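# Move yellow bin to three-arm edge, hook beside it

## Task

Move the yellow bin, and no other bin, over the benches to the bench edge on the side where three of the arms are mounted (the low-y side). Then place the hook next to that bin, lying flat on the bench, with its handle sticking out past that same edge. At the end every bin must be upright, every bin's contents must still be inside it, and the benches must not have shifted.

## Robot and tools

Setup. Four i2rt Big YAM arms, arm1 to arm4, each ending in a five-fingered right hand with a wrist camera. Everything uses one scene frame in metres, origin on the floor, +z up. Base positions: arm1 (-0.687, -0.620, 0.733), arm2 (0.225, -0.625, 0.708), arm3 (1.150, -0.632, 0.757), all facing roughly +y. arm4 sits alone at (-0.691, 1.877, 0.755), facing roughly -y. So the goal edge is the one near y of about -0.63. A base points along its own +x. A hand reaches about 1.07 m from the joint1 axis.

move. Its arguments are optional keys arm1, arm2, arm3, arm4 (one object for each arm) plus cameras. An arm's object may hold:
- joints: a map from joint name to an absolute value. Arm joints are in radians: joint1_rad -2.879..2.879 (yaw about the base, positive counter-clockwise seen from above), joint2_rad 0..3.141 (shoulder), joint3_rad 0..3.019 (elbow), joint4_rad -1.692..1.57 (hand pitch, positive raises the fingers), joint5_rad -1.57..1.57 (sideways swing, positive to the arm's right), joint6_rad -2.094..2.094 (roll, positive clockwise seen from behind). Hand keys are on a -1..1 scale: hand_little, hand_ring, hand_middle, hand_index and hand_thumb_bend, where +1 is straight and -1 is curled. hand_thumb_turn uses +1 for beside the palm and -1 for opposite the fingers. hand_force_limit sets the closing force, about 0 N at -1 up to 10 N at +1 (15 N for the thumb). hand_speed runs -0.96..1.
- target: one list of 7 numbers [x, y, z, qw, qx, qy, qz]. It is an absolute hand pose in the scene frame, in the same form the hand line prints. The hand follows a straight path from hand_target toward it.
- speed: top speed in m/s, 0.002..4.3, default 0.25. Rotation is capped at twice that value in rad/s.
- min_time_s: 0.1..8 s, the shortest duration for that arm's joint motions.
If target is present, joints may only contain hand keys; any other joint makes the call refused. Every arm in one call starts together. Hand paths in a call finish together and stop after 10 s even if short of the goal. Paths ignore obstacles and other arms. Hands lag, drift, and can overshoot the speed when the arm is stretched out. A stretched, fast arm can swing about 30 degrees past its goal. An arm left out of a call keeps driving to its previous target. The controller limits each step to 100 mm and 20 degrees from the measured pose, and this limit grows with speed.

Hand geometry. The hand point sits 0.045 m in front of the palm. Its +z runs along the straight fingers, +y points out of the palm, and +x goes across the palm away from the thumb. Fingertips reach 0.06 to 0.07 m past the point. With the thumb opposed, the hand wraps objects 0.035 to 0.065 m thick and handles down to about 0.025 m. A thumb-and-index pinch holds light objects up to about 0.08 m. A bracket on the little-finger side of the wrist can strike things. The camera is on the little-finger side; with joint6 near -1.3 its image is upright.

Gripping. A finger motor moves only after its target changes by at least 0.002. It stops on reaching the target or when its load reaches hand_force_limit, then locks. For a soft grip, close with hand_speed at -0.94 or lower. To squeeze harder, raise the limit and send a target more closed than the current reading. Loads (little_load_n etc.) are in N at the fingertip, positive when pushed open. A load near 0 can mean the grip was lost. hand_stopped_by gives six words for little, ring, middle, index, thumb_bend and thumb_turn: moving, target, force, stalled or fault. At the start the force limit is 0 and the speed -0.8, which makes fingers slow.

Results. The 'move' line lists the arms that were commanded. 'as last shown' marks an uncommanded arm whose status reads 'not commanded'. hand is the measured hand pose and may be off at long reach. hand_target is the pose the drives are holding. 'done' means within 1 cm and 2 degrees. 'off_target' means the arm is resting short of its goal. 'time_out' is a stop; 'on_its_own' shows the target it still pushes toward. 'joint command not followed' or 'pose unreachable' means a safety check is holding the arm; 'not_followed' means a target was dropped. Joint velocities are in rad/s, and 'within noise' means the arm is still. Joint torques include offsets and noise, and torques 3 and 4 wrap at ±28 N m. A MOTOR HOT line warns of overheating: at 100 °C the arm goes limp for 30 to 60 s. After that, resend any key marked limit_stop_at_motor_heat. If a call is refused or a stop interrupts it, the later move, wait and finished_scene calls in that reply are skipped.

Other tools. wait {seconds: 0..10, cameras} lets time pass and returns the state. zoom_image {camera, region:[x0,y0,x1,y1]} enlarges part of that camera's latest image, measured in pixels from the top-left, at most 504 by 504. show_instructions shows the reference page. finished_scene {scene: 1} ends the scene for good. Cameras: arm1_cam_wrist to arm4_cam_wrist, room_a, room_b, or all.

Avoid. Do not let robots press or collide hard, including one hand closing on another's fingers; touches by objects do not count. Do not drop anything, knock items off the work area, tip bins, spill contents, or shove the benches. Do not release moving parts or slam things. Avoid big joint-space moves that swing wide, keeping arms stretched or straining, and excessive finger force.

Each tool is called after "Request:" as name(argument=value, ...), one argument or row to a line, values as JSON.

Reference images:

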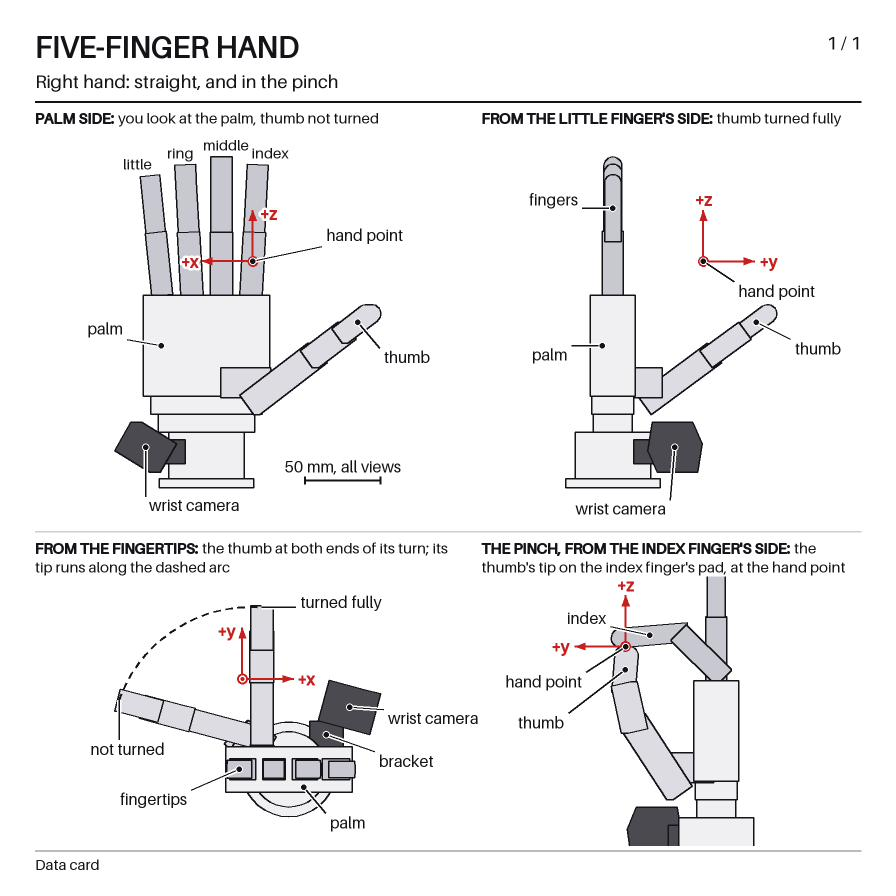

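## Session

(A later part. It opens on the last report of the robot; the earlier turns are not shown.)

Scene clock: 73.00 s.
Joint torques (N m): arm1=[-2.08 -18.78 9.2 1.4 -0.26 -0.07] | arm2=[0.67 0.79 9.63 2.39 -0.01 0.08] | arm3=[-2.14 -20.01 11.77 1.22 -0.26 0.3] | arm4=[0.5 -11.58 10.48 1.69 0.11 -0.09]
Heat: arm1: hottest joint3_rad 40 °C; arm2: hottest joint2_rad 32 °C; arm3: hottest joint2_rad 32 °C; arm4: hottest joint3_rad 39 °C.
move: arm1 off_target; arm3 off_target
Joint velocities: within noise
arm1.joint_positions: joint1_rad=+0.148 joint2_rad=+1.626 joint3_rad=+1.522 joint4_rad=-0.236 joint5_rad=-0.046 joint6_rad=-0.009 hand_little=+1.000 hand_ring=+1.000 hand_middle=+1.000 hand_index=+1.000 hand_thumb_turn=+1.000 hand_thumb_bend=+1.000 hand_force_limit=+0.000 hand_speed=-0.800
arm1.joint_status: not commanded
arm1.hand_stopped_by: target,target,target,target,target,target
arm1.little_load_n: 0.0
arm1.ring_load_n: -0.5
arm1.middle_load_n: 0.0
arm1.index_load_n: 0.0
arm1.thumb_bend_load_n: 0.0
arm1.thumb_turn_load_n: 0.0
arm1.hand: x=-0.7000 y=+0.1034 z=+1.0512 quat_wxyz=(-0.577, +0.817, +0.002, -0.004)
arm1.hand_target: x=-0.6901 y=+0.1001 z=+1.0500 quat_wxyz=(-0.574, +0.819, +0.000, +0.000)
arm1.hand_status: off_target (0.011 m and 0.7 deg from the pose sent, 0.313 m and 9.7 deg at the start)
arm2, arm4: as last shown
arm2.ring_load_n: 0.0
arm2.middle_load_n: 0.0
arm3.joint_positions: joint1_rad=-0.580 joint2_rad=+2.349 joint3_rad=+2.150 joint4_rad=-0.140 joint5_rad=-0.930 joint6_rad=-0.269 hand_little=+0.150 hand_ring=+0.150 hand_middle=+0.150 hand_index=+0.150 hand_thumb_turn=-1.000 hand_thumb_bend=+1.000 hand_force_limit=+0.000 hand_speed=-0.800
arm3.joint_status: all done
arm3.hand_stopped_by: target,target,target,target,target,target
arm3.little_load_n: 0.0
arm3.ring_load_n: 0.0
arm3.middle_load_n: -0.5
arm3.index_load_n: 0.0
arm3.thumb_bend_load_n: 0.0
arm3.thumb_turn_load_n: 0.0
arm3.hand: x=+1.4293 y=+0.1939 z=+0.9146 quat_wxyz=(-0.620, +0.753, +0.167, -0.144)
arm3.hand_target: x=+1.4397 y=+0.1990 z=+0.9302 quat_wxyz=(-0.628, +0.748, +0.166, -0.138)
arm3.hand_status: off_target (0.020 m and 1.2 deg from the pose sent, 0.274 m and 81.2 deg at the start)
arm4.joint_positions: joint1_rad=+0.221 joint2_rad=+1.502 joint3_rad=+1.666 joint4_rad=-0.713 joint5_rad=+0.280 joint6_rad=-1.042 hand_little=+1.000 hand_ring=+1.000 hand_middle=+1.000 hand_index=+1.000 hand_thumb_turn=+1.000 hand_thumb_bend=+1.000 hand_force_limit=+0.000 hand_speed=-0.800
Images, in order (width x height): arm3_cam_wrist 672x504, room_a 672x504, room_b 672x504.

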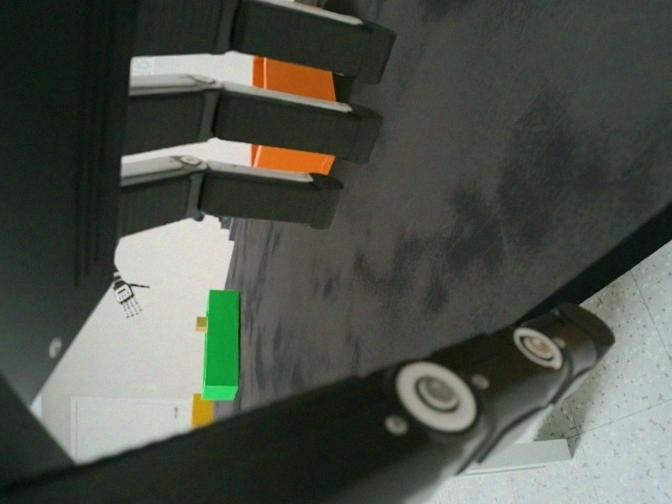

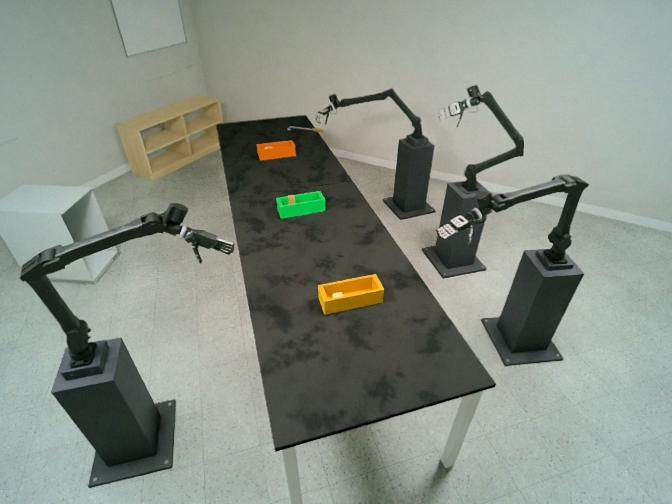

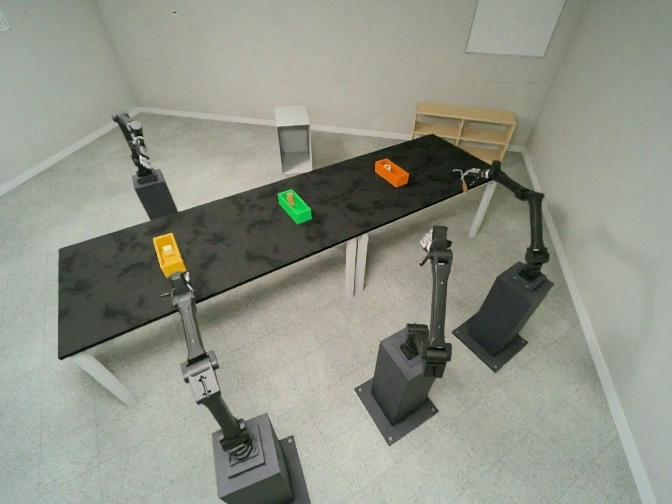

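Request:
move(
  arm3={"target": [1.445, 0.21, 0.875, 0.6276, -0.7478, -0.1658, 0.1391], "speed": 0.15},
  cameras=["arm3_cam_wrist", "room_a", "room_b"],
)

Request:
zoom_image(
  camera="room_b",
  region=[430, 140, 530, 220],
)

Request:
zoom_image(
  camera="room_a",
  region=[260, 80, 380, 170],
)

Scene clock: 75.27 s.
Joint torques (N m): arm1=[-1.96 -18.84 9.2 1.4 -0.27 -0.07] | arm2=[0.67 0.67 9.63 2.37 -0.02 0.09] | arm3=[-2.14 -21.95 11.4 2.03 -0.28 0.28] | arm4=[0.38 -11.93 10.58 1.59 0.11 -0.12]
Heat: arm1: hottest joint3_rad 39 °C; arm2: hottest joint2_rad 32 °C; arm3: hottest joint2_rad 33 °C; arm4: hottest joint3_rad 39 °C.
move: arm3 off_target
Joint velocities: within noise
arm1, arm2, arm4: as last shown
arm1.ring_load_n: 0.0
arm3.joint_positions: joint1_rad=-0.580 joint2_rad=+2.447 joint3_rad=+2.153 joint4_rad=-0.087 joint5_rad=-0.932 joint6_rad=-0.269 hand_little=+0.150 hand_ring=+0.150 hand_middle=+0.150 hand_index=+0.150 hand_thumb_turn=-1.000 hand_thumb_bend=+1.000 hand_force_limit=+0.000 hand_speed=-0.800
arm3.joint_status: not commanded
arm3.hand_stopped_by: target,target,target,target,target,target
arm3.little_load_n: 0.0
arm3.ring_load_n: 0.0
arm3.middle_load_n: 0.0
arm3.index_load_n: 0.0
arm3.thumb_bend_load_n: 0.0
arm3.thumb_turn_load_n: 0.0
arm3.hand: x=+1.4316 y=+0.1995 z=+0.8411 quat_wxyz=(-0.607, +0.763, +0.158, -0.155)
arm3.hand_target: x=+1.4442 y=+0.2079 z=+0.8754 quat_wxyz=(-0.628, +0.748, +0.166, -0.139)
arm3.hand_status: off_target (0.038 m and 3.6 deg from the pose sent, 0.045 m and 1.3 deg at the start)
Images, in order (width x height): arm3_cam_wrist 672x504, room_a 672x504, room_b 672x504.

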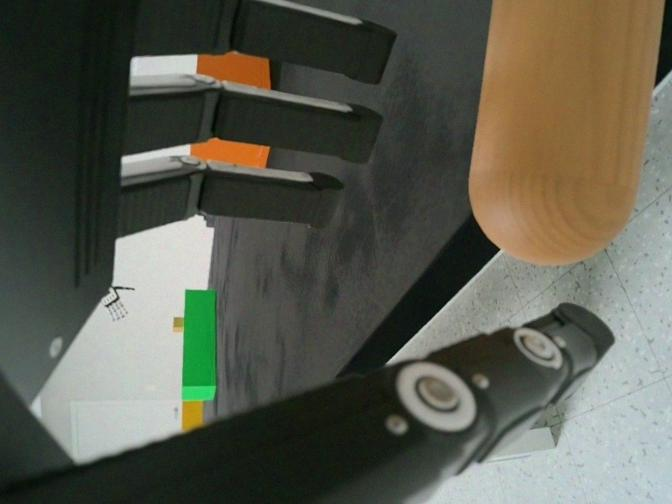

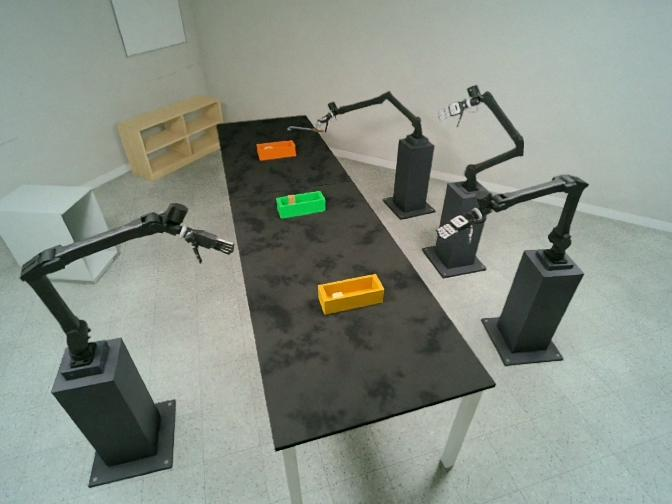

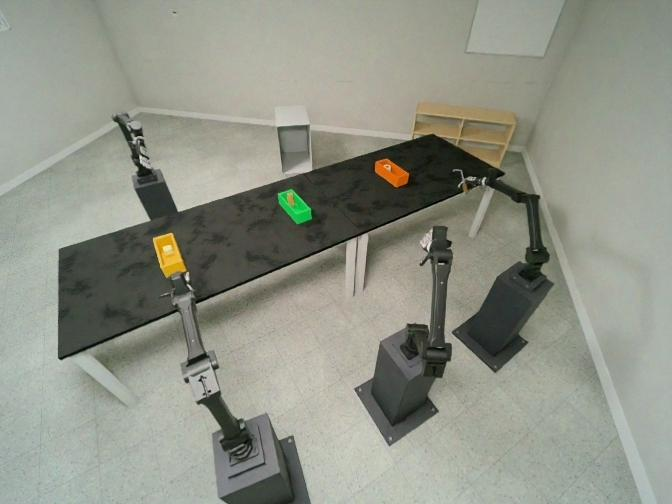

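Scaled by 5.040 from the camera's image (finer frame: 960x720).

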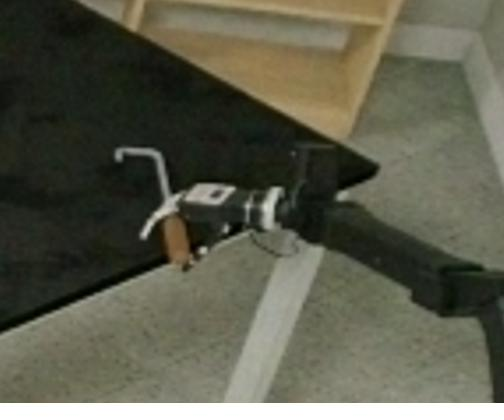

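Scaled by 4.200 from the camera's image (finer frame: 960x720).

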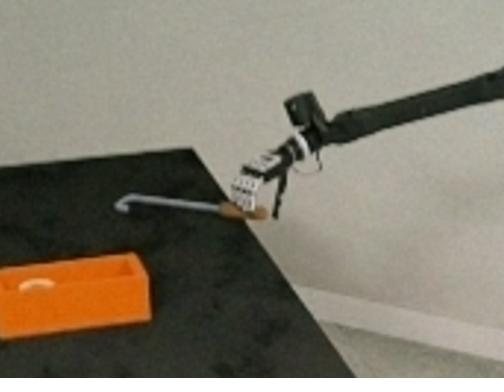

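Request:
move(
  arm3={"target": [1.508, 0.212, 0.885, 0.6276, -0.7478, -0.1658, 0.1391], "speed": 0.15},
  cameras=["arm3_cam_wrist"],
)

Scene clock: 78.70 s.
Joint torques (N m): arm1=[-1.96 -18.78 9.18 1.42 -0.27 -0.07] | arm2=[0.73 0.62 9.63 2.35 -0.02 0.09] | arm3=[-0.97 -22.01 12.01 1.13 -0.29 0.02] | arm4=[0.97 -11.11 10.66 1.65 0.09 -0.1]
Heat: arm1: hottest joint3_rad 39 °C; arm2: hottest joint2_rad 32 °C; arm3: hottest joint2_rad 33 °C; arm4: hottest joint3_rad 39 °C.
move: arm3 off_target
Joint velocities: within noise
arm1, arm4: as last shown
arm1.thumb_turn_load_n: -0.5
arm2.joint_positions: joint1_rad=-0.592 joint2_rad=+0.624 joint3_rad=+1.412 joint4_rad=-1.276 joint5_rad=-0.013 joint6_rad=-0.935 hand_little=+1.000 hand_ring=+1.000 hand_middle=+1.000 hand_index=+1.000 hand_thumb_turn=+1.000 hand_thumb_bend=+1.000 hand_force_limit=+0.000 hand_speed=-0.800
arm2.joint_status: not commanded
arm2.hand_stopped_by: target,target,target,target,target,target
arm2.little_load_n: 0.0
arm2.ring_load_n: 0.0
arm2.middle_load_n: 0.0
arm2.index_load_n: 0.0
arm2.thumb_bend_load_n: 0.0
arm2.thumb_turn_load_n: 0.0
arm2.hand: x=+0.3799 y=-0.4565 z=+1.2087 quat_wxyz=(-0.374, +0.843, +0.138, +0.361)
arm2.hand_target: x=+0.3791 y=-0.4575 z=+1.2171 quat_wxyz=(-0.380, +0.838, +0.137, +0.367)
arm2.hand_status: not commanded
arm3.joint_positions: joint1_rad=-0.659 joint2_rad=+2.589 joint3_rad=+2.483 joint4_rad=-0.265 joint5_rad=-0.991 joint6_rad=-0.273 hand_little=+0.150 hand_ring=+0.150 hand_middle=+0.150 hand_index=+0.150 hand_thumb_turn=-1.000 hand_thumb_bend=+1.000 hand_force_limit=+0.000 hand_speed=-0.800
arm3.joint_status: not commanded
arm3.hand_stopped_by: target,target,target,target,target,target
arm3.little_load_n: 0.0
arm3.ring_load_n: 0.0
arm3.middle_load_n: 0.0
arm3.index_load_n: 0.0
arm3.thumb_bend_load_n: 0.0
arm3.thumb_turn_load_n: 0.0
arm3.hand: x=+1.5082 y=+0.2029 z=+0.8666 quat_wxyz=(-0.618, +0.757, +0.148, -0.150)
arm3.hand_target: x=+1.5075 y=+0.2109 z=+0.8849 quat_wxyz=(-0.628, +0.748, +0.165, -0.139)
arm3.hand_status: off_target (0.020 m and 2.8 deg from the pose sent, 0.089 m and 3.6 deg at the start)
Images, in order (width x height): arm3_cam_wrist 672x504.

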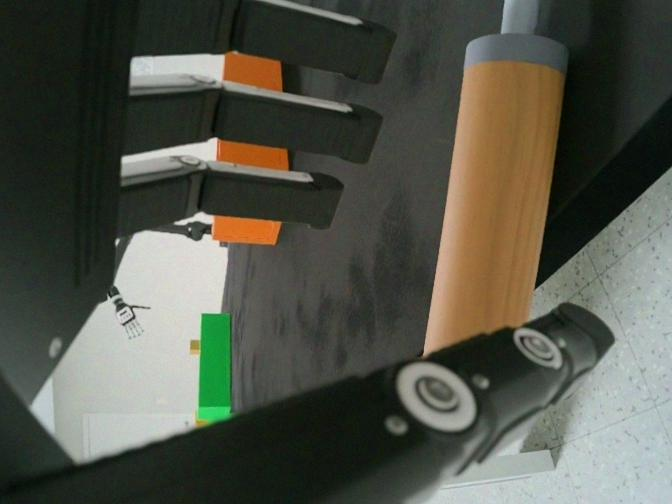

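Request:
move(
  arm3={"target": [1.503, 0.222, 0.836, 0.6276, -0.7478, -0.1658, 0.1391], "speed": 0.1},
  cameras=["arm3_cam_wrist", "room_a", "room_b"],
)

Request:
zoom_image(
  camera="room_b",
  region=[430, 140, 530, 220],
)

Request:
zoom_image(
  camera="room_a",
  region=[260, 80, 380, 170],
)

Scene clock: 80.57 s.
Joint torques (N m): arm1=[-2.02 -18.73 9.21 1.4 -0.26 -0.06] | arm2=[0.79 0.79 9.66 2.35 -0.02 0.09] | arm3=[-1.03 -20.84 11.4 1.68 -0.09 0.08] | arm4=[0.73 -11.52 10.63 1.61 0.1 -0.11]
Heat: arm1: hottest joint3_rad 38 °C; arm2: hottest joint2_rad 32 °C; arm3: hottest joint2_rad 34 °C; arm4: hottest joint3_rad 39 °C.
move: arm3 done
Joint velocities: arm1=[-0.015 -0.015 0.002 -0.002 -0.037 -0.168] | arm2=[within noise] | arm3=[within noise] | arm4=[within noise]
arm1, arm2, arm4: as last shown
arm1.thumb_turn_load_n: 0.0
arm3.joint_positions: joint1_rad=-0.648 joint2_rad=+2.638 joint3_rad=+2.490 joint4_rad=-0.209 joint5_rad=-0.985 joint6_rad=-0.273 hand_little=+0.150 hand_ring=+0.150 hand_middle=+0.150 hand_index=+0.150 hand_thumb_turn=-1.000 hand_thumb_bend=+1.000 hand_force_limit=+0.000 hand_speed=-0.800
arm3.joint_status: not commanded
arm3.hand_stopped_by: target,target,target,target,target,target
arm3.little_load_n: 0.0
arm3.ring_load_n: 0.0
arm3.middle_load_n: 0.5
arm3.index_load_n: 0.0
arm3.thumb_bend_load_n: 0.0
arm3.thumb_turn_load_n: 0.0
arm3.hand: x=+1.5031 y=+0.2126 z=+0.8351 quat_wxyz=(-0.621, +0.754, +0.154, -0.148)
arm3.hand_target: x=+1.5028 y=+0.2213 z=+0.8362 quat_wxyz=(-0.628, +0.748, +0.165, -0.138)
arm3.hand_status: done (0.009 m and 2.0 deg from the pose sent, 0.037 m and 2.8 deg at the start)
Images, in order (width x height): arm3_cam_wrist 672x504, room_a 672x504, room_b 672x504.

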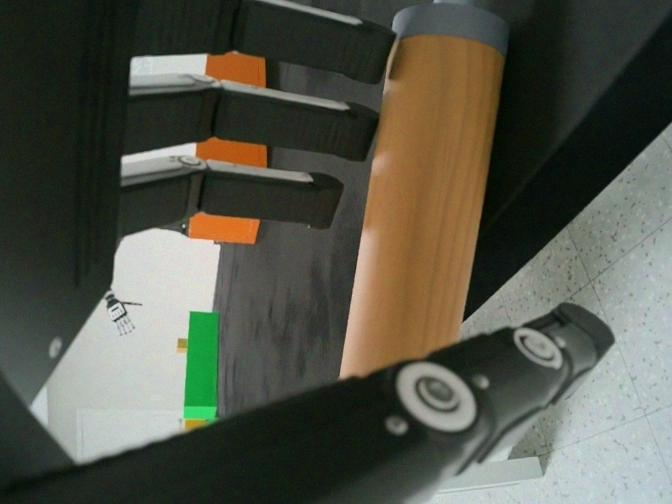

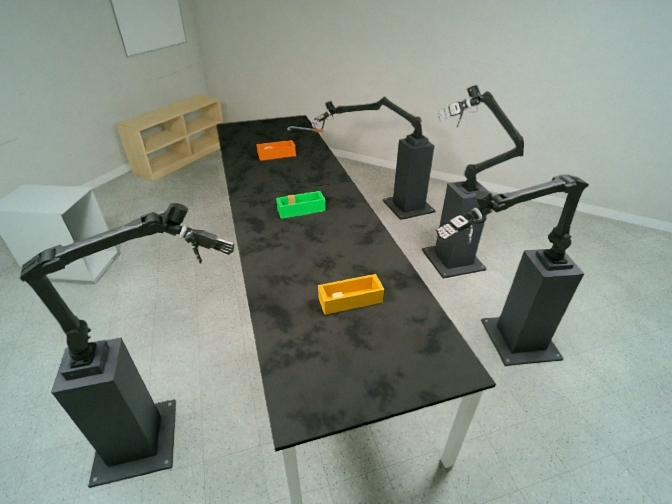

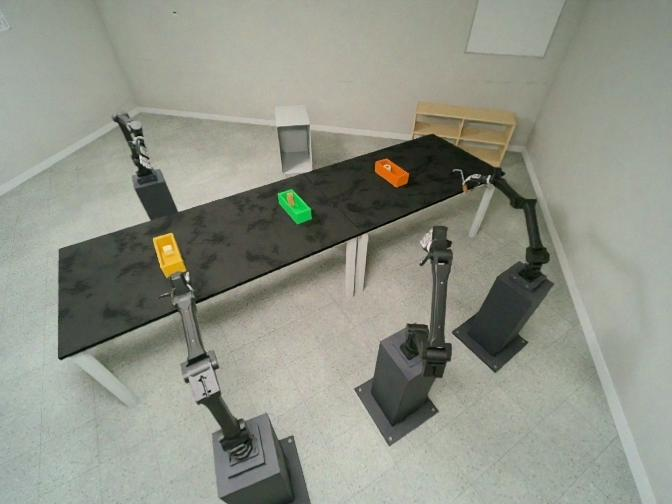

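Scaled by 5.040 from the camera's image (finer frame: 960x720).

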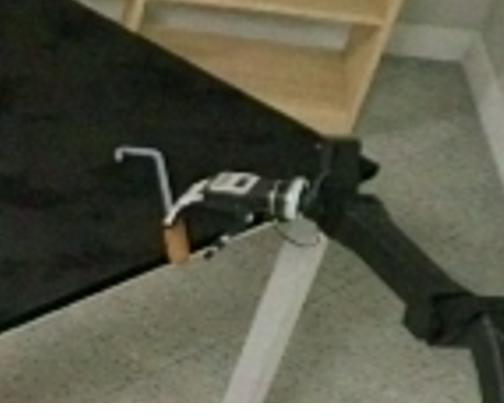

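Scaled by 4.200 from the camera's image (finer frame: 960x720).

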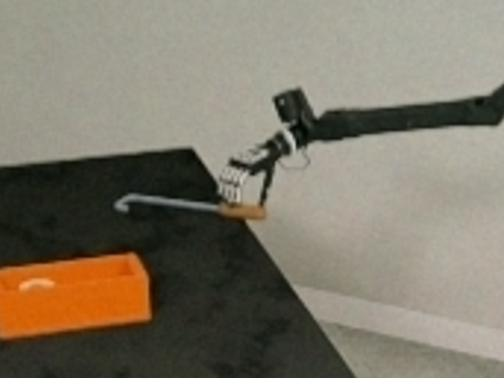

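Request:
move(
  arm3={"target": [1.503, 0.222, 0.812, 0.6276, -0.7478, -0.1658, 0.1391], "speed": 0.1},
  cameras=["arm3_cam_wrist"],
)

Scene clock: 81.97 s.
Joint torques (N m): arm1=[-2.08 -18.78 9.2 1.4 -0.26 -0.07] | arm2=[0.62 0.62 9.63 2.39 -0.03 0.09] | arm3=[-1.08 -20.19 9.63 1.81 -0.04 0.07] | arm4=[0.44 -11.22 10.59 1.55 0.14 -0.13]
Heat: arm1: hottest joint3_rad 38 °C; arm2: hottest joint2_rad 32 °C; arm3: hottest joint2_rad 34 °C; arm4: hottest joint3_rad 39 °C.
move: arm3 off_target
Joint velocities: within noise
arm1, arm2, arm4: as last shown
arm3.joint_positions: joint1_rad=-0.648 joint2_rad=+2.648 joint3_rad=+2.490 joint4_rad=-0.171 joint5_rad=-0.987 joint6_rad=-0.273 hand_little=+0.150 hand_ring=+0.150 hand_middle=+0.150 hand_index=+0.150 hand_thumb_turn=-1.000 hand_thumb_bend=+1.000 hand_force_limit=+0.000 hand_speed=-0.800
arm3.joint_status: not commanded
arm3.hand_stopped_by: target,target,target,target,target,target
arm3.little_load_n: 0.0
arm3.ring_load_n: -0.5
arm3.middle_load_n: 0.5
arm3.index_load_n: -0.5
arm3.thumb_bend_load_n: 0.0
arm3.thumb_turn_load_n: 0.0
arm3.hand: x=+1.5049 y=+0.2158 z=+0.8314 quat_wxyz=(-0.629, +0.748, +0.161, -0.141)
arm3.hand_target: x=+1.5027 y=+0.2209 z=+0.8122 quat_wxyz=(-0.628, +0.748, +0.166, -0.139)
arm3.hand_status: off_target (0.020 m and 0.6 deg from the pose sent, 0.025 m and 2.0 deg at the start)
Images, in order (width x height): arm3_cam_wrist 672x504.

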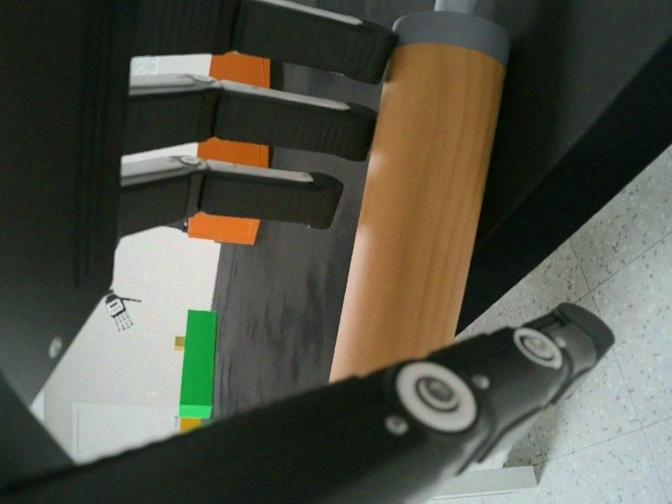

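Request:
move(
  arm3={"target": [1.503, 0.220, 0.850, 0.6276, -0.7478, -0.1658, 0.1391], "speed": 0.1, "joints": {"hand_little": 1.0, "hand_ring": 1.0}},
)

Request:
move(
  arm3={"target": [1.503, 0.220, 0.810, 0.6276, -0.7478, -0.1658, 0.1391], "speed": 0.08},
  cameras=["arm3_cam_wrist"],
)

Scene clock: 84.43 s.
Joint torques (N m): arm1=[-2.02 -18.78 9.18 1.4 -0.27 -0.06] | arm2=[0.62 0.67 9.65 2.32 -0.01 0.09] | arm3=[-1.2 -23.18 10.93 1.13 -0.11 0.07] | arm4=[1.32 -11.87 10.69 1.43 0.11 -0.12]
Heat: arm1: hottest joint3_rad 38 °C; arm2: hottest joint2_rad 32 °C; arm3: hottest joint2_rad 35 °C; arm4: hottest joint3_rad 39 °C.
move: arm3 off_target
Joint velocities: within noise
arm1, arm2, arm4: as last shown
arm2.little_load_n: -0.5
arm3.joint_positions: joint1_rad=-0.647 joint2_rad=+2.648 joint3_rad=+2.490 joint4_rad=-0.212 joint5_rad=-0.987 joint6_rad=-0.273 hand_little=+1.000 hand_ring=+1.000 hand_middle=+0.150 hand_index=+0.150 hand_thumb_turn=-1.000 hand_thumb_bend=+1.000 hand_force_limit=+0.000 hand_speed=-0.800
arm3.joint_status: all done
arm3.hand_stopped_by: target,target,target,target,target,target
arm3.little_load_n: 0.0
arm3.ring_load_n: -0.5
arm3.middle_load_n: 0.5
arm3.index_load_n: 0.0
arm3.thumb_bend_load_n: 0.0
arm3.thumb_turn_load_n: 0.0
arm3.hand: x=+1.5013 y=+0.2121 z=+0.8257 quat_wxyz=(-0.617, +0.757, +0.152, -0.152)
arm3.hand_target: x=+1.5025 y=+0.2190 z=+0.8499 quat_wxyz=(-0.628, +0.748, +0.165, -0.139)
arm3.hand_status: off_target (0.026 m and 2.7 deg from the pose sent, 0.019 m and 0.6 deg at the start)
pictures: none

Scene clock: 85.73 s.
Joint torques (N m): arm1=[-2.02 -18.78 9.18 1.4 -0.26 -0.06] | arm2=[0.85 0.56 9.65 2.39 -0.01 0.08] | arm3=[-1.38 -21.66 8.9 1.95 -0.11 0.06] | arm4=[1.55 -11.75 10.61 1.69 0.12 -0.09]
Heat: arm1: hottest joint3_rad 38 °C; arm2: hottest joint2_rad 32 °C; arm3: hottest joint2_rad 35 °C; arm4: hottest joint3_rad 39 °C.
move: arm3 done
Joint velocities: within noise
arm1, arm2, arm4: as last shown
arm1.ring_load_n: -0.5
arm2.little_load_n: 0.0
arm3.joint_positions: joint1_rad=-0.647 joint2_rad=+2.666 joint3_rad=+2.490 joint4_rad=-0.169 joint5_rad=-0.987 joint6_rad=-0.273 hand_little=+1.000 hand_ring=+1.000 hand_middle=+0.150 hand_index=+0.150 hand_thumb_turn=-1.000 hand_thumb_bend=+1.000 hand_force_limit=+0.000 hand_speed=-0.800
arm3.joint_status: not commanded
arm3.hand_stopped_by: target,target,target,target,target,target
arm3.little_load_n: 0.0
arm3.ring_load_n: -0.5
arm3.middle_load_n: 0.0
arm3.index_load_n: 0.0
arm3.thumb_bend_load_n: 0.0
arm3.thumb_turn_load_n: 0.0
arm3.hand: x=+1.5035 y=+0.2157 z=+0.8163 quat_wxyz=(-0.624, +0.751, +0.158, -0.145)
arm3.hand_target: x=+1.5029 y=+0.2198 z=+0.8101 quat_wxyz=(-0.628, +0.748, +0.166, -0.139)
arm3.hand_status: done (0.008 m and 1.2 deg from the pose sent, 0.018 m and 2.7 deg at the start)
Images, in order (width x height): arm3_cam_wrist 672x504.

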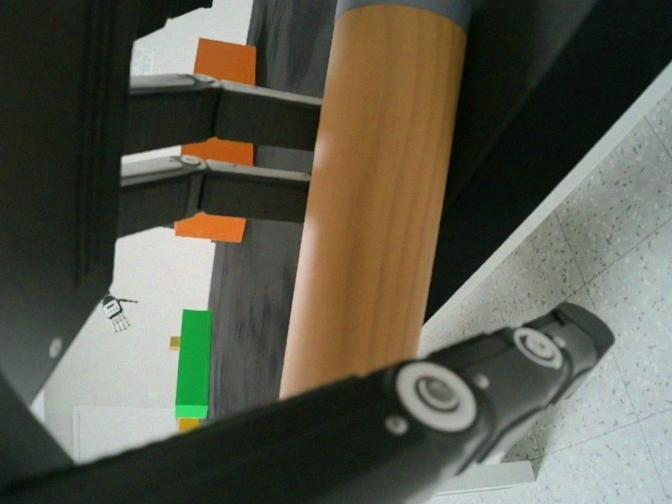

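Request:
move(
  arm3={"target": [1.503, 0.221, 0.802, 0.6276, -0.7478, -0.1658, 0.1391], "speed": 0.08},
)

Request:
move(
  arm3={"joints": {"hand_index": -0.5, "hand_middle": -0.5, "hand_thumb_bend": -0.6, "hand_speed": -0.9, "hand_force_limit": 0.0}},
  cameras=["arm3_cam_wrist"],
)

Scene clock: 86.97 s.
Joint torques (N m): arm1=[-2.02 -18.73 9.21 1.4 -0.27 -0.06] | arm2=[0.67 0.73 9.63 2.36 -0.02 0.09] | arm3=[-1.2 -21.6 9.22 1.96 -0.09 0.06] | arm4=[0.67 -11.69 10.71 1.5 0.12 -0.12]
Heat: arm1: hottest joint3_rad 38 °C; arm2: hottest joint2_rad 32 °C; arm3: hottest joint2_rad 35 °C; arm4: hottest joint3_rad 39 °C.
move: arm3 done
Joint velocities: within noise
arm1, arm2: as last shown
arm1.ring_load_n: 0.0
arm3.joint_positions: joint1_rad=-0.646 joint2_rad=+2.678 joint3_rad=+2.490 joint4_rad=-0.161 joint5_rad=-0.987 joint6_rad=-0.273 hand_little=+1.000 hand_ring=+1.000 hand_middle=+0.150 hand_index=+0.150 hand_thumb_turn=-1.000 hand_thumb_bend=+1.000 hand_force_limit=+0.000 hand_speed=-0.800
arm3.joint_status: not commanded
arm3.hand_stopped_by: target,target,target,target,target,target
arm3.little_load_n: 0.0
arm3.ring_load_n: 0.0
arm3.middle_load_n: 0.5
arm3.index_load_n: 0.0
arm3.thumb_bend_load_n: 0.0
arm3.thumb_turn_load_n: 0.0
arm3.hand: x=+1.5031 y=+0.2158 z=+0.8069 quat_wxyz=(-0.623, +0.752, +0.157, -0.146)
arm3.hand_target: x=+1.5028 y=+0.2207 z=+0.8020 quat_wxyz=(-0.628, +0.748, +0.166, -0.139)
arm3.hand_status: done (0.007 m and 1.4 deg from the pose sent, 0.015 m and 1.2 deg at the start)
arm4.joint_positions: joint1_rad=+0.221 joint2_rad=+1.502 joint3_rad=+1.666 joint4_rad=-0.713 joint5_rad=+0.280 joint6_rad=-1.042 hand_little=+1.000 hand_ring=+1.000 hand_middle=+1.000 hand_index=+1.000 hand_thumb_turn=+1.000 hand_thumb_bend=+1.000 hand_force_limit=+0.000 hand_speed=-0.800
arm4.joint_status: not commanded
arm4.hand_stopped_by: target,target,target,target,target,target
arm4.little_load_n: 0.0
arm4.ring_load_n: 0.0
arm4.middle_load_n: 0.0
arm4.index_load_n: 0.0
arm4.thumb_bend_load_n: 0.0
arm4.thumb_turn_load_n: 0.0
arm4.hand: x=-0.6635 y=+1.2453 z=+1.1480 quat_wxyz=(+0.311, +0.442, -0.746, +0.389)
arm4.hand_target: x=-0.6600 y=+1.2499 z=+1.1499 quat_wxyz=(+0.312, +0.450, -0.742, +0.387)
arm4.hand_status: not commanded
pictures: none

Scene clock: 93.60 s.
Joint torques (N m): arm1=[-2.02 -18.73 9.17 1.43 -0.27 -0.06] | arm2=[0.67 0.67 9.68 2.36 -0.03 0.1] | arm3=[-1.61 -21.6 9.22 1.68 -0.08 0.09] | arm4=[0.85 -11.05 10.7 1.5 0.11 -0.06]
Heat: arm1: hottest joint3_rad 37 °C; arm2: hottest joint2_rad 32 °C; arm3: hottest joint2_rad 35 °C; arm4: hottest joint3_rad 39 °C.
move: arm3 off_target
Joint velocities: within noise
arm1.joint_positions: joint1_rad=+0.148 joint2_rad=+1.626 joint3_rad=+1.522 joint4_rad=-0.236 joint5_rad=-0.046 joint6_rad=-0.009 hand_little=+1.000 hand_ring=+1.000 hand_middle=+1.000 hand_index=+1.000 hand_thumb_turn=+1.000 hand_thumb_bend=+1.000 hand_force_limit=+0.000 hand_speed=-0.800
arm1.joint_status: not commanded
arm1.hand_stopped_by: target,target,target,target,target,target
arm1.little_load_n: 0.0
arm1.ring_load_n: 0.0
arm1.middle_load_n: 0.0
arm1.index_load_n: 0.0
arm1.thumb_bend_load_n: 0.0
arm1.thumb_turn_load_n: -0.5
arm1.hand: x=-0.7000 y=+0.1034 z=+1.0512 quat_wxyz=(-0.577, +0.817, +0.002, -0.004)
arm1.hand_target: x=-0.6901 y=+0.1001 z=+1.0500 quat_wxyz=(-0.574, +0.819, +0.000, +0.000)
arm1.hand_status: not commanded
arm2, arm4: as last shown
arm3.joint_positions: joint1_rad=-0.641 joint2_rad=+2.678 joint3_rad=+2.490 joint4_rad=-0.153 joint5_rad=-0.987 joint6_rad=-0.277 hand_little=+1.000 hand_ring=+1.000 hand_middle=-0.174 hand_index=-0.360 hand_thumb_turn=-1.000 hand_thumb_bend=+0.274 hand_force_limit=+0.000 hand_speed=-0.900
arm3.joint_status: hand_middle off_target (ended at -0.174, target -0.500); hand_index off_target (ended at -0.360, target -0.500); hand_thumb_bend off_target (ended at +0.274, target -0.600); the others done
arm3.hand_stopped_by: target,target,force,force,force,target
arm3.little_load_n: -0.5
arm3.ring_load_n: 0.0
arm3.middle_load_n: 2.5
arm3.index_load_n: 3.5
arm3.thumb_bend_load_n: 7.5
arm3.thumb_turn_load_n: -1.0
arm3.hand: x=+1.4997 y=+0.2185 z=+0.8080 quat_wxyz=(-0.625, +0.749, +0.162, -0.144)
arm3.hand_target: x=+1.5028 y=+0.2207 z=+0.8021 quat_wxyz=(-0.628, +0.748, +0.166, -0.139)
arm3.hand_status: not commanded
Images, in order (width x height): arm3_cam_wrist 672x504.

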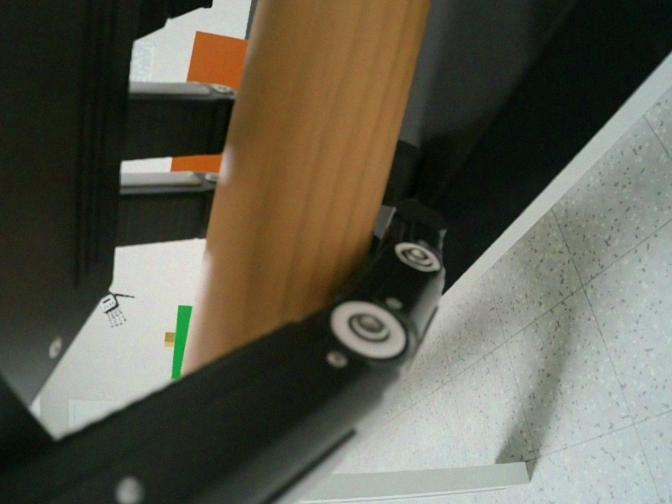

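Request:
move(
  arm3={"target": [1.45, 0.165, 0.830, 0.6180, -0.7365, -0.2110, 0.1770], "speed": 0.12},
  cameras=["arm3_cam_wrist", "room_a", "room_b"],
)

Request:
zoom_image(
  camera="room_b",
  region=[420, 130, 540, 230],
)

Request:
zoom_image(
  camera="room_a",
  region=[260, 80, 380, 170],
)

Scene clock: 95.93 s.
Joint torques (N m): arm1=[-2.02 -18.78 9.18 1.42 -0.27 -0.06] | arm2=[0.73 0.73 9.68 2.39 -0.01 0.09] | arm3=[-1.03 -23.53 7.32 2.14 -0.43 0.09] | arm4=[0.79 -11.34 10.63 1.59 0.11 -0.06]
Heat: arm1: hottest joint3_rad 37 °C; arm2: hottest joint2_rad 32 °C; arm3: hottest joint2_rad 35 °C; arm4: hottest joint3_rad 39 °C.
move: arm3 off_target
Joint velocities: within noise
arm1, arm2, arm4: as last shown
arm1.thumb_bend_load_n: -0.5
arm1.thumb_turn_load_n: 0.0
arm3.joint_positions: joint1_rad=-0.640 joint2_rad=+2.475 joint3_rad=+2.102 joint4_rad=-0.086 joint5_rad=-1.087 joint6_rad=-0.358 hand_little=+1.000 hand_ring=+1.000 hand_middle=-0.174 hand_index=-0.360 hand_thumb_turn=-1.000 hand_thumb_bend=+0.274 hand_force_limit=+0.000 hand_speed=-0.900
arm3.joint_status: not commanded
arm3.hand_stopped_by: target,target,force,force,force,target
arm3.little_load_n: 0.0
arm3.ring_load_n: 0.0
arm3.middle_load_n: 0.0
arm3.index_load_n: 3.5
arm3.thumb_bend_load_n: 7.0
arm3.thumb_turn_load_n: -0.5
arm3.hand: x=+1.4524 y=+0.1587 z=+0.8016 quat_wxyz=(-0.604, +0.750, +0.192, -0.191)
arm3.hand_target: x=+1.4497 y=+0.1647 z=+0.8299 quat_wxyz=(-0.618, +0.737, +0.211, -0.177)
arm3.hand_status: off_target (0.029 m and 3.5 deg from the pose sent, 0.076 m and 6.9 deg at the start)
arm4.thumb_turn_load_n: 0.5
Images, in order (width x height): arm3_cam_wrist 672x504, room_a 672x504, room_b 672x504.

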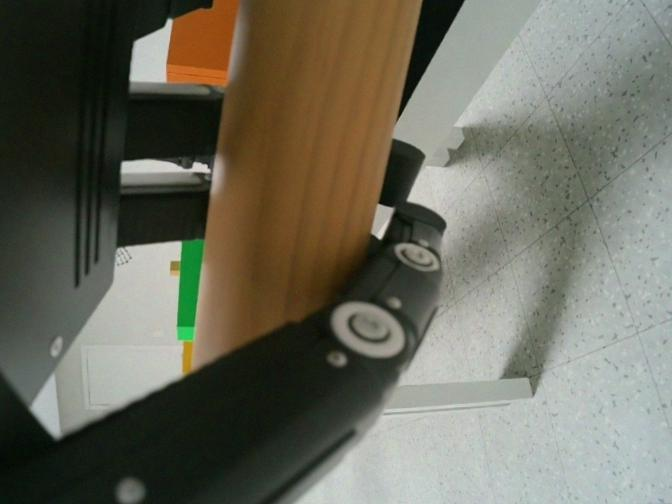

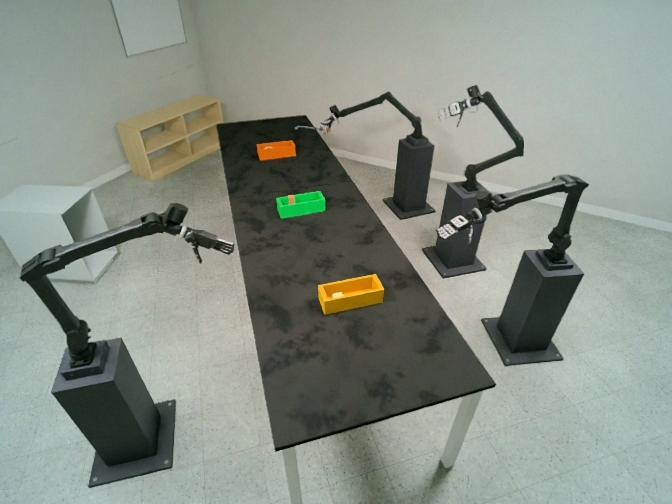

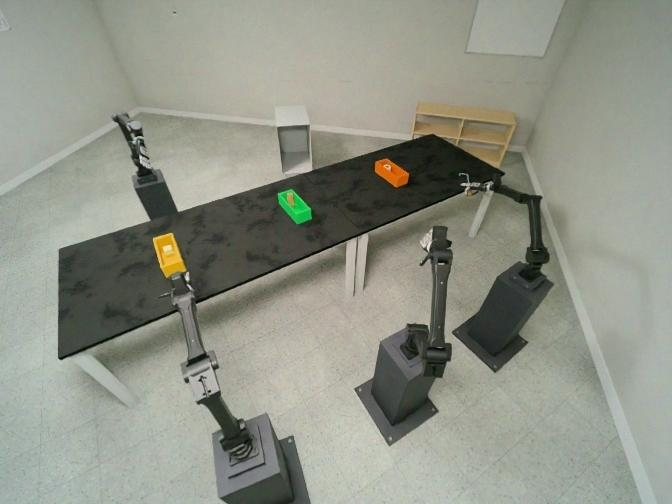

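Scaled by 4.200 from the camera's image (finer frame: 960x720).

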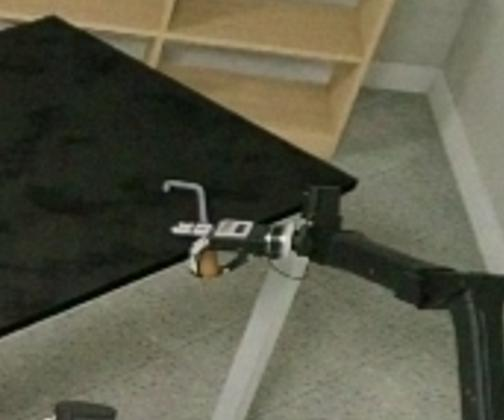

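Scaled by 4.200 from the camera's image (finer frame: 960x720).

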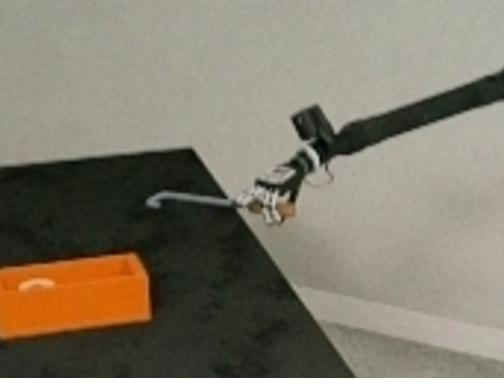

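Request:
move(
  arm3={"target": [1.26, 0.115, 0.838, 0.5938, -0.7076, -0.2935, 0.2463], "speed": 0.15},
  cameras=["arm3_cam_wrist", "room_a", "room_b"],
)

Request:
zoom_image(
  camera="room_b",
  region=[380, 130, 540, 250],
)

Request:
zoom_image(
  camera="room_a",
  region=[260, 80, 420, 190],
)

Scene clock: 98.63 s.
Joint torques (N m): arm1=[-2.08 -18.73 9.18 1.4 -0.27 -0.07] | arm2=[0.79 0.67 9.65 2.32 -0.01 0.08] | arm3=[-2.78 -20.95 6.61 2.1 -0.5 0.09] | arm4=[0.56 -11.16 10.73 1.58 0.11 -0.05]
Heat: arm1: hottest joint3_rad 37 °C; arm2: hottest joint2_rad 32 °C; arm3: hottest joint2_rad 36 °C; arm4: hottest joint3_rad 39 °C.
move: arm3 off_target
Joint velocities: within noise
arm1, arm4: as last shown
arm1.thumb_bend_load_n: 0.0
arm1.thumb_turn_load_n: -0.5
arm2.joint_positions: joint1_rad=-0.592 joint2_rad=+0.624 joint3_rad=+1.412 joint4_rad=-1.276 joint5_rad=-0.013 joint6_rad=-0.935 hand_little=+1.000 hand_ring=+1.000 hand_middle=+1.000 hand_index=+1.000 hand_thumb_turn=+1.000 hand_thumb_bend=+1.000 hand_force_limit=+0.000 hand_speed=-0.800
arm2.joint_status: not commanded
arm2.hand_stopped_by: target,target,target,target,target,target
arm2.little_load_n: 0.0
arm2.ring_load_n: 0.0
arm2.middle_load_n: 0.0
arm2.index_load_n: 0.0
arm2.thumb_bend_load_n: 0.0
arm2.thumb_turn_load_n: 0.0
arm2.hand: x=+0.3799 y=-0.4565 z=+1.2087 quat_wxyz=(-0.374, +0.843, +0.138, +0.361)
arm2.hand_target: x=+0.3791 y=-0.4575 z=+1.2171 quat_wxyz=(-0.380, +0.838, +0.137, +0.367)
arm2.hand_status: not commanded
arm3.joint_positions: joint1_rad=-0.447 joint2_rad=+2.226 joint3_rad=+1.655 joint4_rad=+0.073 joint5_rad=-1.126 joint6_rad=-0.397 hand_little=+1.000 hand_ring=+1.000 hand_middle=-0.174 hand_index=-0.360 hand_thumb_turn=-1.000 hand_thumb_bend=+0.274 hand_force_limit=+0.000 hand_speed=-0.900
arm3.joint_status: not commanded
arm3.hand_stopped_by: target,target,force,force,force,target
arm3.little_load_n: 0.0
arm3.ring_load_n: 0.0
arm3.middle_load_n: 0.0
arm3.index_load_n: 3.0
arm3.thumb_bend_load_n: 7.0
arm3.thumb_turn_load_n: -0.5
arm3.hand: x=+1.2562 y=+0.1108 z=+0.8104 quat_wxyz=(-0.576, +0.722, +0.278, -0.263)
arm3.hand_target: x=+1.2598 y=+0.1147 z=+0.8376 quat_wxyz=(-0.593, +0.708, +0.294, -0.246)
arm3.hand_status: off_target (0.028 m and 3.7 deg from the pose sent, 0.201 m and 14.1 deg at the start)
arm4.thumb_turn_load_n: 0.0
Images, in order (width x height): arm3_cam_wrist 672x504, room_a 672x504, room_b 672x504.

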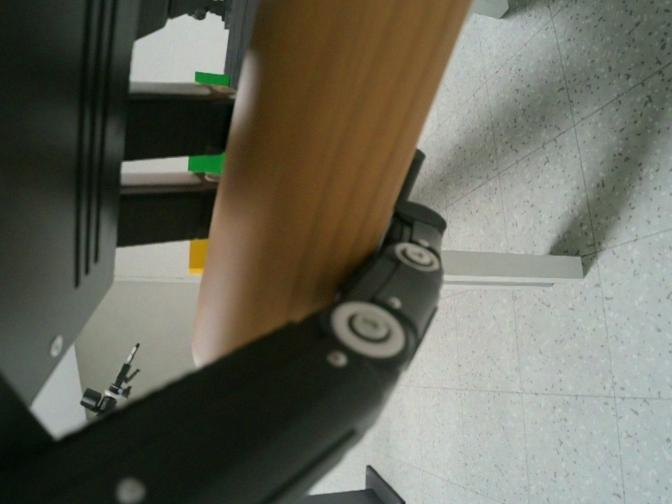

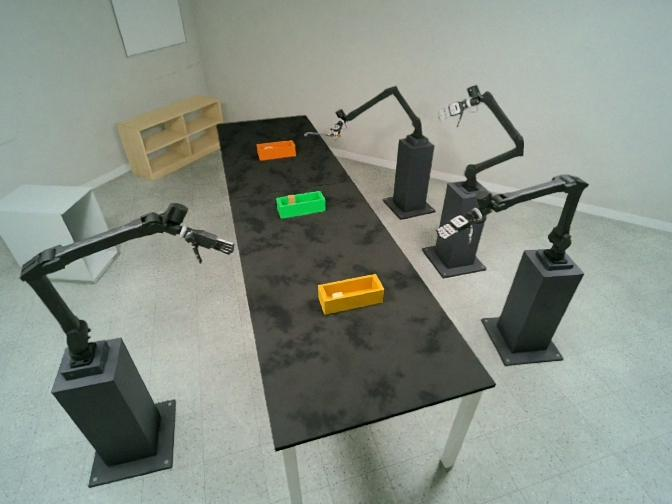

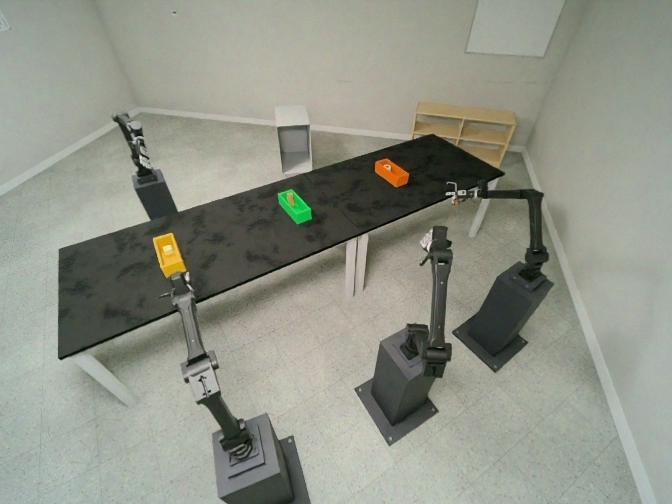

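Scaled by 3.150 from the camera's image (finer frame: 960x720).

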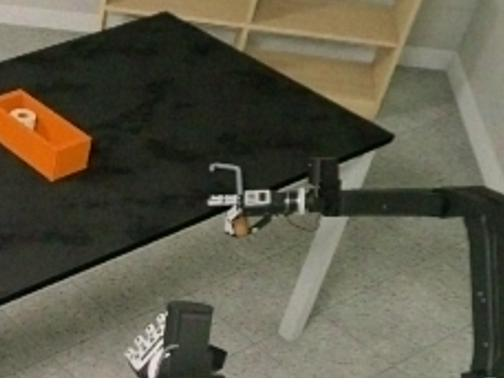

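Scaled by 3.150 from the camera's image (finer frame: 960x720).

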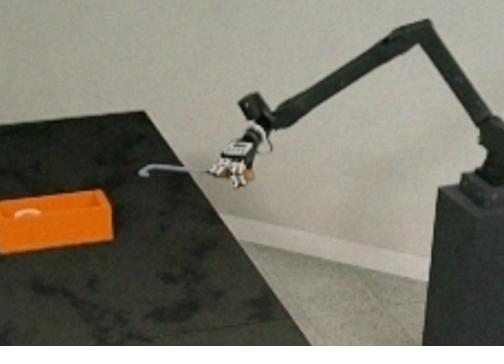

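Request:
move(
  arm3={"target": [1.0, 0.105, 0.840, 0.5702, -0.6794, -0.3537, 0.2968], "speed": 0.2},
)

Request:
move(
  arm3={"target": [0.80, 0.105, 0.840, 0.5447, -0.6491, -0.4067, 0.3413], "speed": 0.2},
  cameras=["arm3_cam_wrist", "room_a", "room_b"],
)

Request:
zoom_image(
  camera="room_b",
  region=[340, 130, 500, 250],
)

Request:
zoom_image(
  camera="room_a",
  region=[260, 80, 420, 190],
)

Scene clock: 101.07 s.
Joint torques (N m): arm1=[-2.02 -18.73 9.18 1.42 -0.26 -0.06] | arm2=[0.79 0.73 9.66 2.33 -0.02 0.09] | arm3=[-2.73 -19.84 6.78 2.33 -0.22 0.36] | arm4=[0.73 -11.75 10.52 1.76 0.08 -0.08]
Heat: arm1: hottest joint2_rad 36 °C; arm2: hottest joint2_rad 32 °C; arm3: hottest joint2_rad 37 °C; arm4: hottest joint3_rad 39 °C.
move: arm3 off_target
Joint velocities: within noise
arm1, arm2, arm4: as last shown
arm1.index_load_n: -0.5
arm3.joint_positions: joint1_rad=-0.081 joint2_rad=+2.156 joint3_rad=+1.500 joint4_rad=+0.272 joint5_rad=-0.957 joint6_rad=-0.285 hand_little=+1.000 hand_ring=+1.000 hand_middle=-0.174 hand_index=-0.360 hand_thumb_turn=-1.000 hand_thumb_bend=+0.274 hand_force_limit=+0.000 hand_speed=-0.900
arm3.joint_status: not commanded
arm3.hand_stopped_by: target,target,force,force,force,target
arm3.little_load_n: 0.0
arm3.ring_load_n: 0.0
arm3.middle_load_n: 0.0
arm3.index_load_n: 3.0
arm3.thumb_bend_load_n: 7.0
arm3.thumb_turn_load_n: -0.5
arm3.hand: x=+0.9947 y=+0.0978 z=+0.8100 quat_wxyz=(-0.551, +0.692, +0.354, -0.305)
arm3.hand_target: x=+0.9998 y=+0.1045 z=+0.8397 quat_wxyz=(-0.570, +0.680, +0.354, -0.297)
arm3.hand_status: off_target (0.031 m and 2.8 deg from the pose sent, 0.258 m and 10.7 deg at the start)
pictures: none

Scene clock: 102.77 s.
Joint torques (N m): arm1=[-2.08 -18.73 9.21 1.42 -0.26 -0.06] | arm2=[0.85 0.67 9.63 2.37 -0.02 0.08] | arm3=[-1.9 -18.9 11.28 1.51 -0.23 0.34] | arm4=[0.44 -11.69 10.69 1.54 0.13 -0.1]
Heat: arm1: hottest joint2_rad 36 °C; arm2: hottest joint2_rad 32 °C; arm3: hottest joint2_rad 37 °C; arm4: hottest joint3_rad 39 °C.
move: arm3 off_target
Joint velocities: within noise
arm1, arm2, arm4: as last shown
arm1.index_load_n: 0.0
arm3.joint_positions: joint1_rad=+0.186 joint2_rad=+2.235 joint3_rad=+1.633 joint4_rad=+0.259 joint5_rad=-0.848 joint6_rad=-0.230 hand_little=+1.000 hand_ring=+1.000 hand_middle=-0.174 hand_index=-0.360 hand_thumb_turn=-1.000 hand_thumb_bend=+0.274 hand_force_limit=+0.000 hand_speed=-0.900
arm3.joint_status: not commanded
arm3.hand_stopped_by: target,target,force,force,force,target
arm3.little_load_n: 0.0
arm3.ring_load_n: -0.5
arm3.middle_load_n: 0.0
arm3.index_load_n: 3.0
arm3.thumb_bend_load_n: 7.0
arm3.thumb_turn_load_n: -0.5
arm3.hand: x=+0.8038 y=+0.0840 z=+0.8074 quat_wxyz=(-0.524, +0.664, +0.408, -0.344)
arm3.hand_target: x=+0.8009 y=+0.1028 z=+0.8406 quat_wxyz=(-0.545, +0.649, +0.407, -0.341)
arm3.hand_status: off_target (0.039 m and 2.9 deg from the pose sent, 0.197 m and 8.9 deg at the start)
arm4.middle_load_n: -0.5
Images, in order (width x height): arm3_cam_wrist 672x504, room_a 672x504, room_b 672x504.

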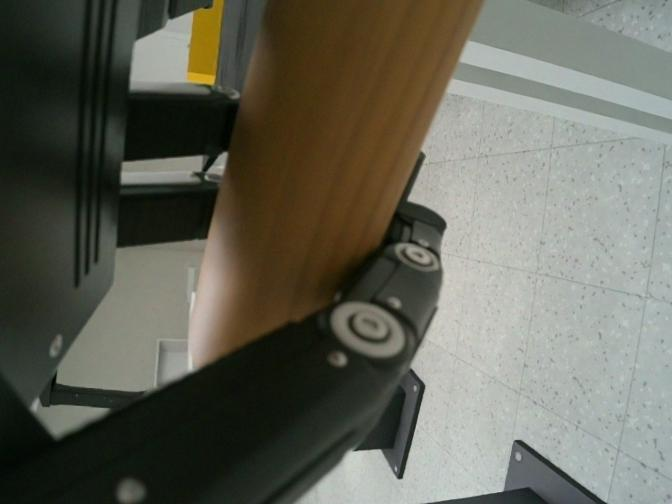

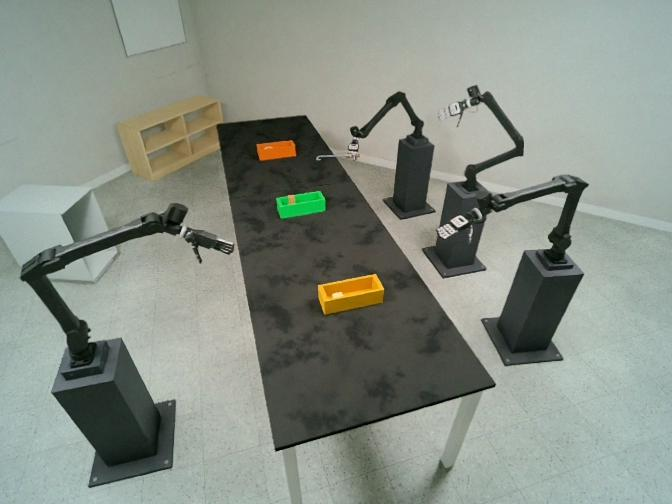

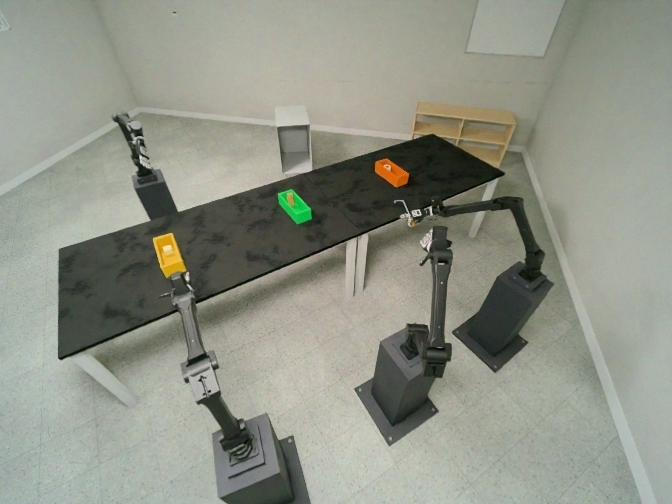

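Scaled by 3.150 from the camera's image (finer frame: 960x720).

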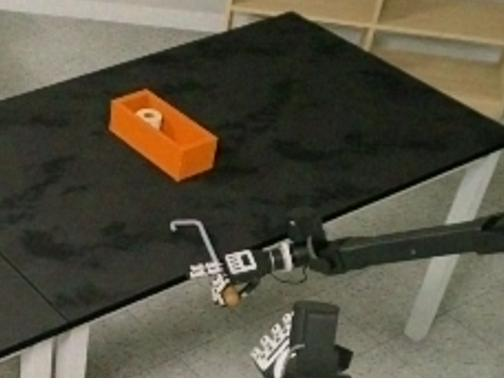

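Scaled by 3.150 from the camera's image (finer frame: 960x720).

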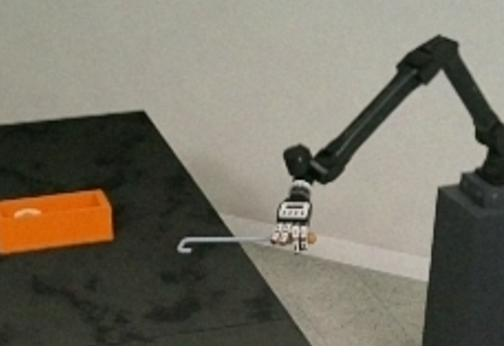

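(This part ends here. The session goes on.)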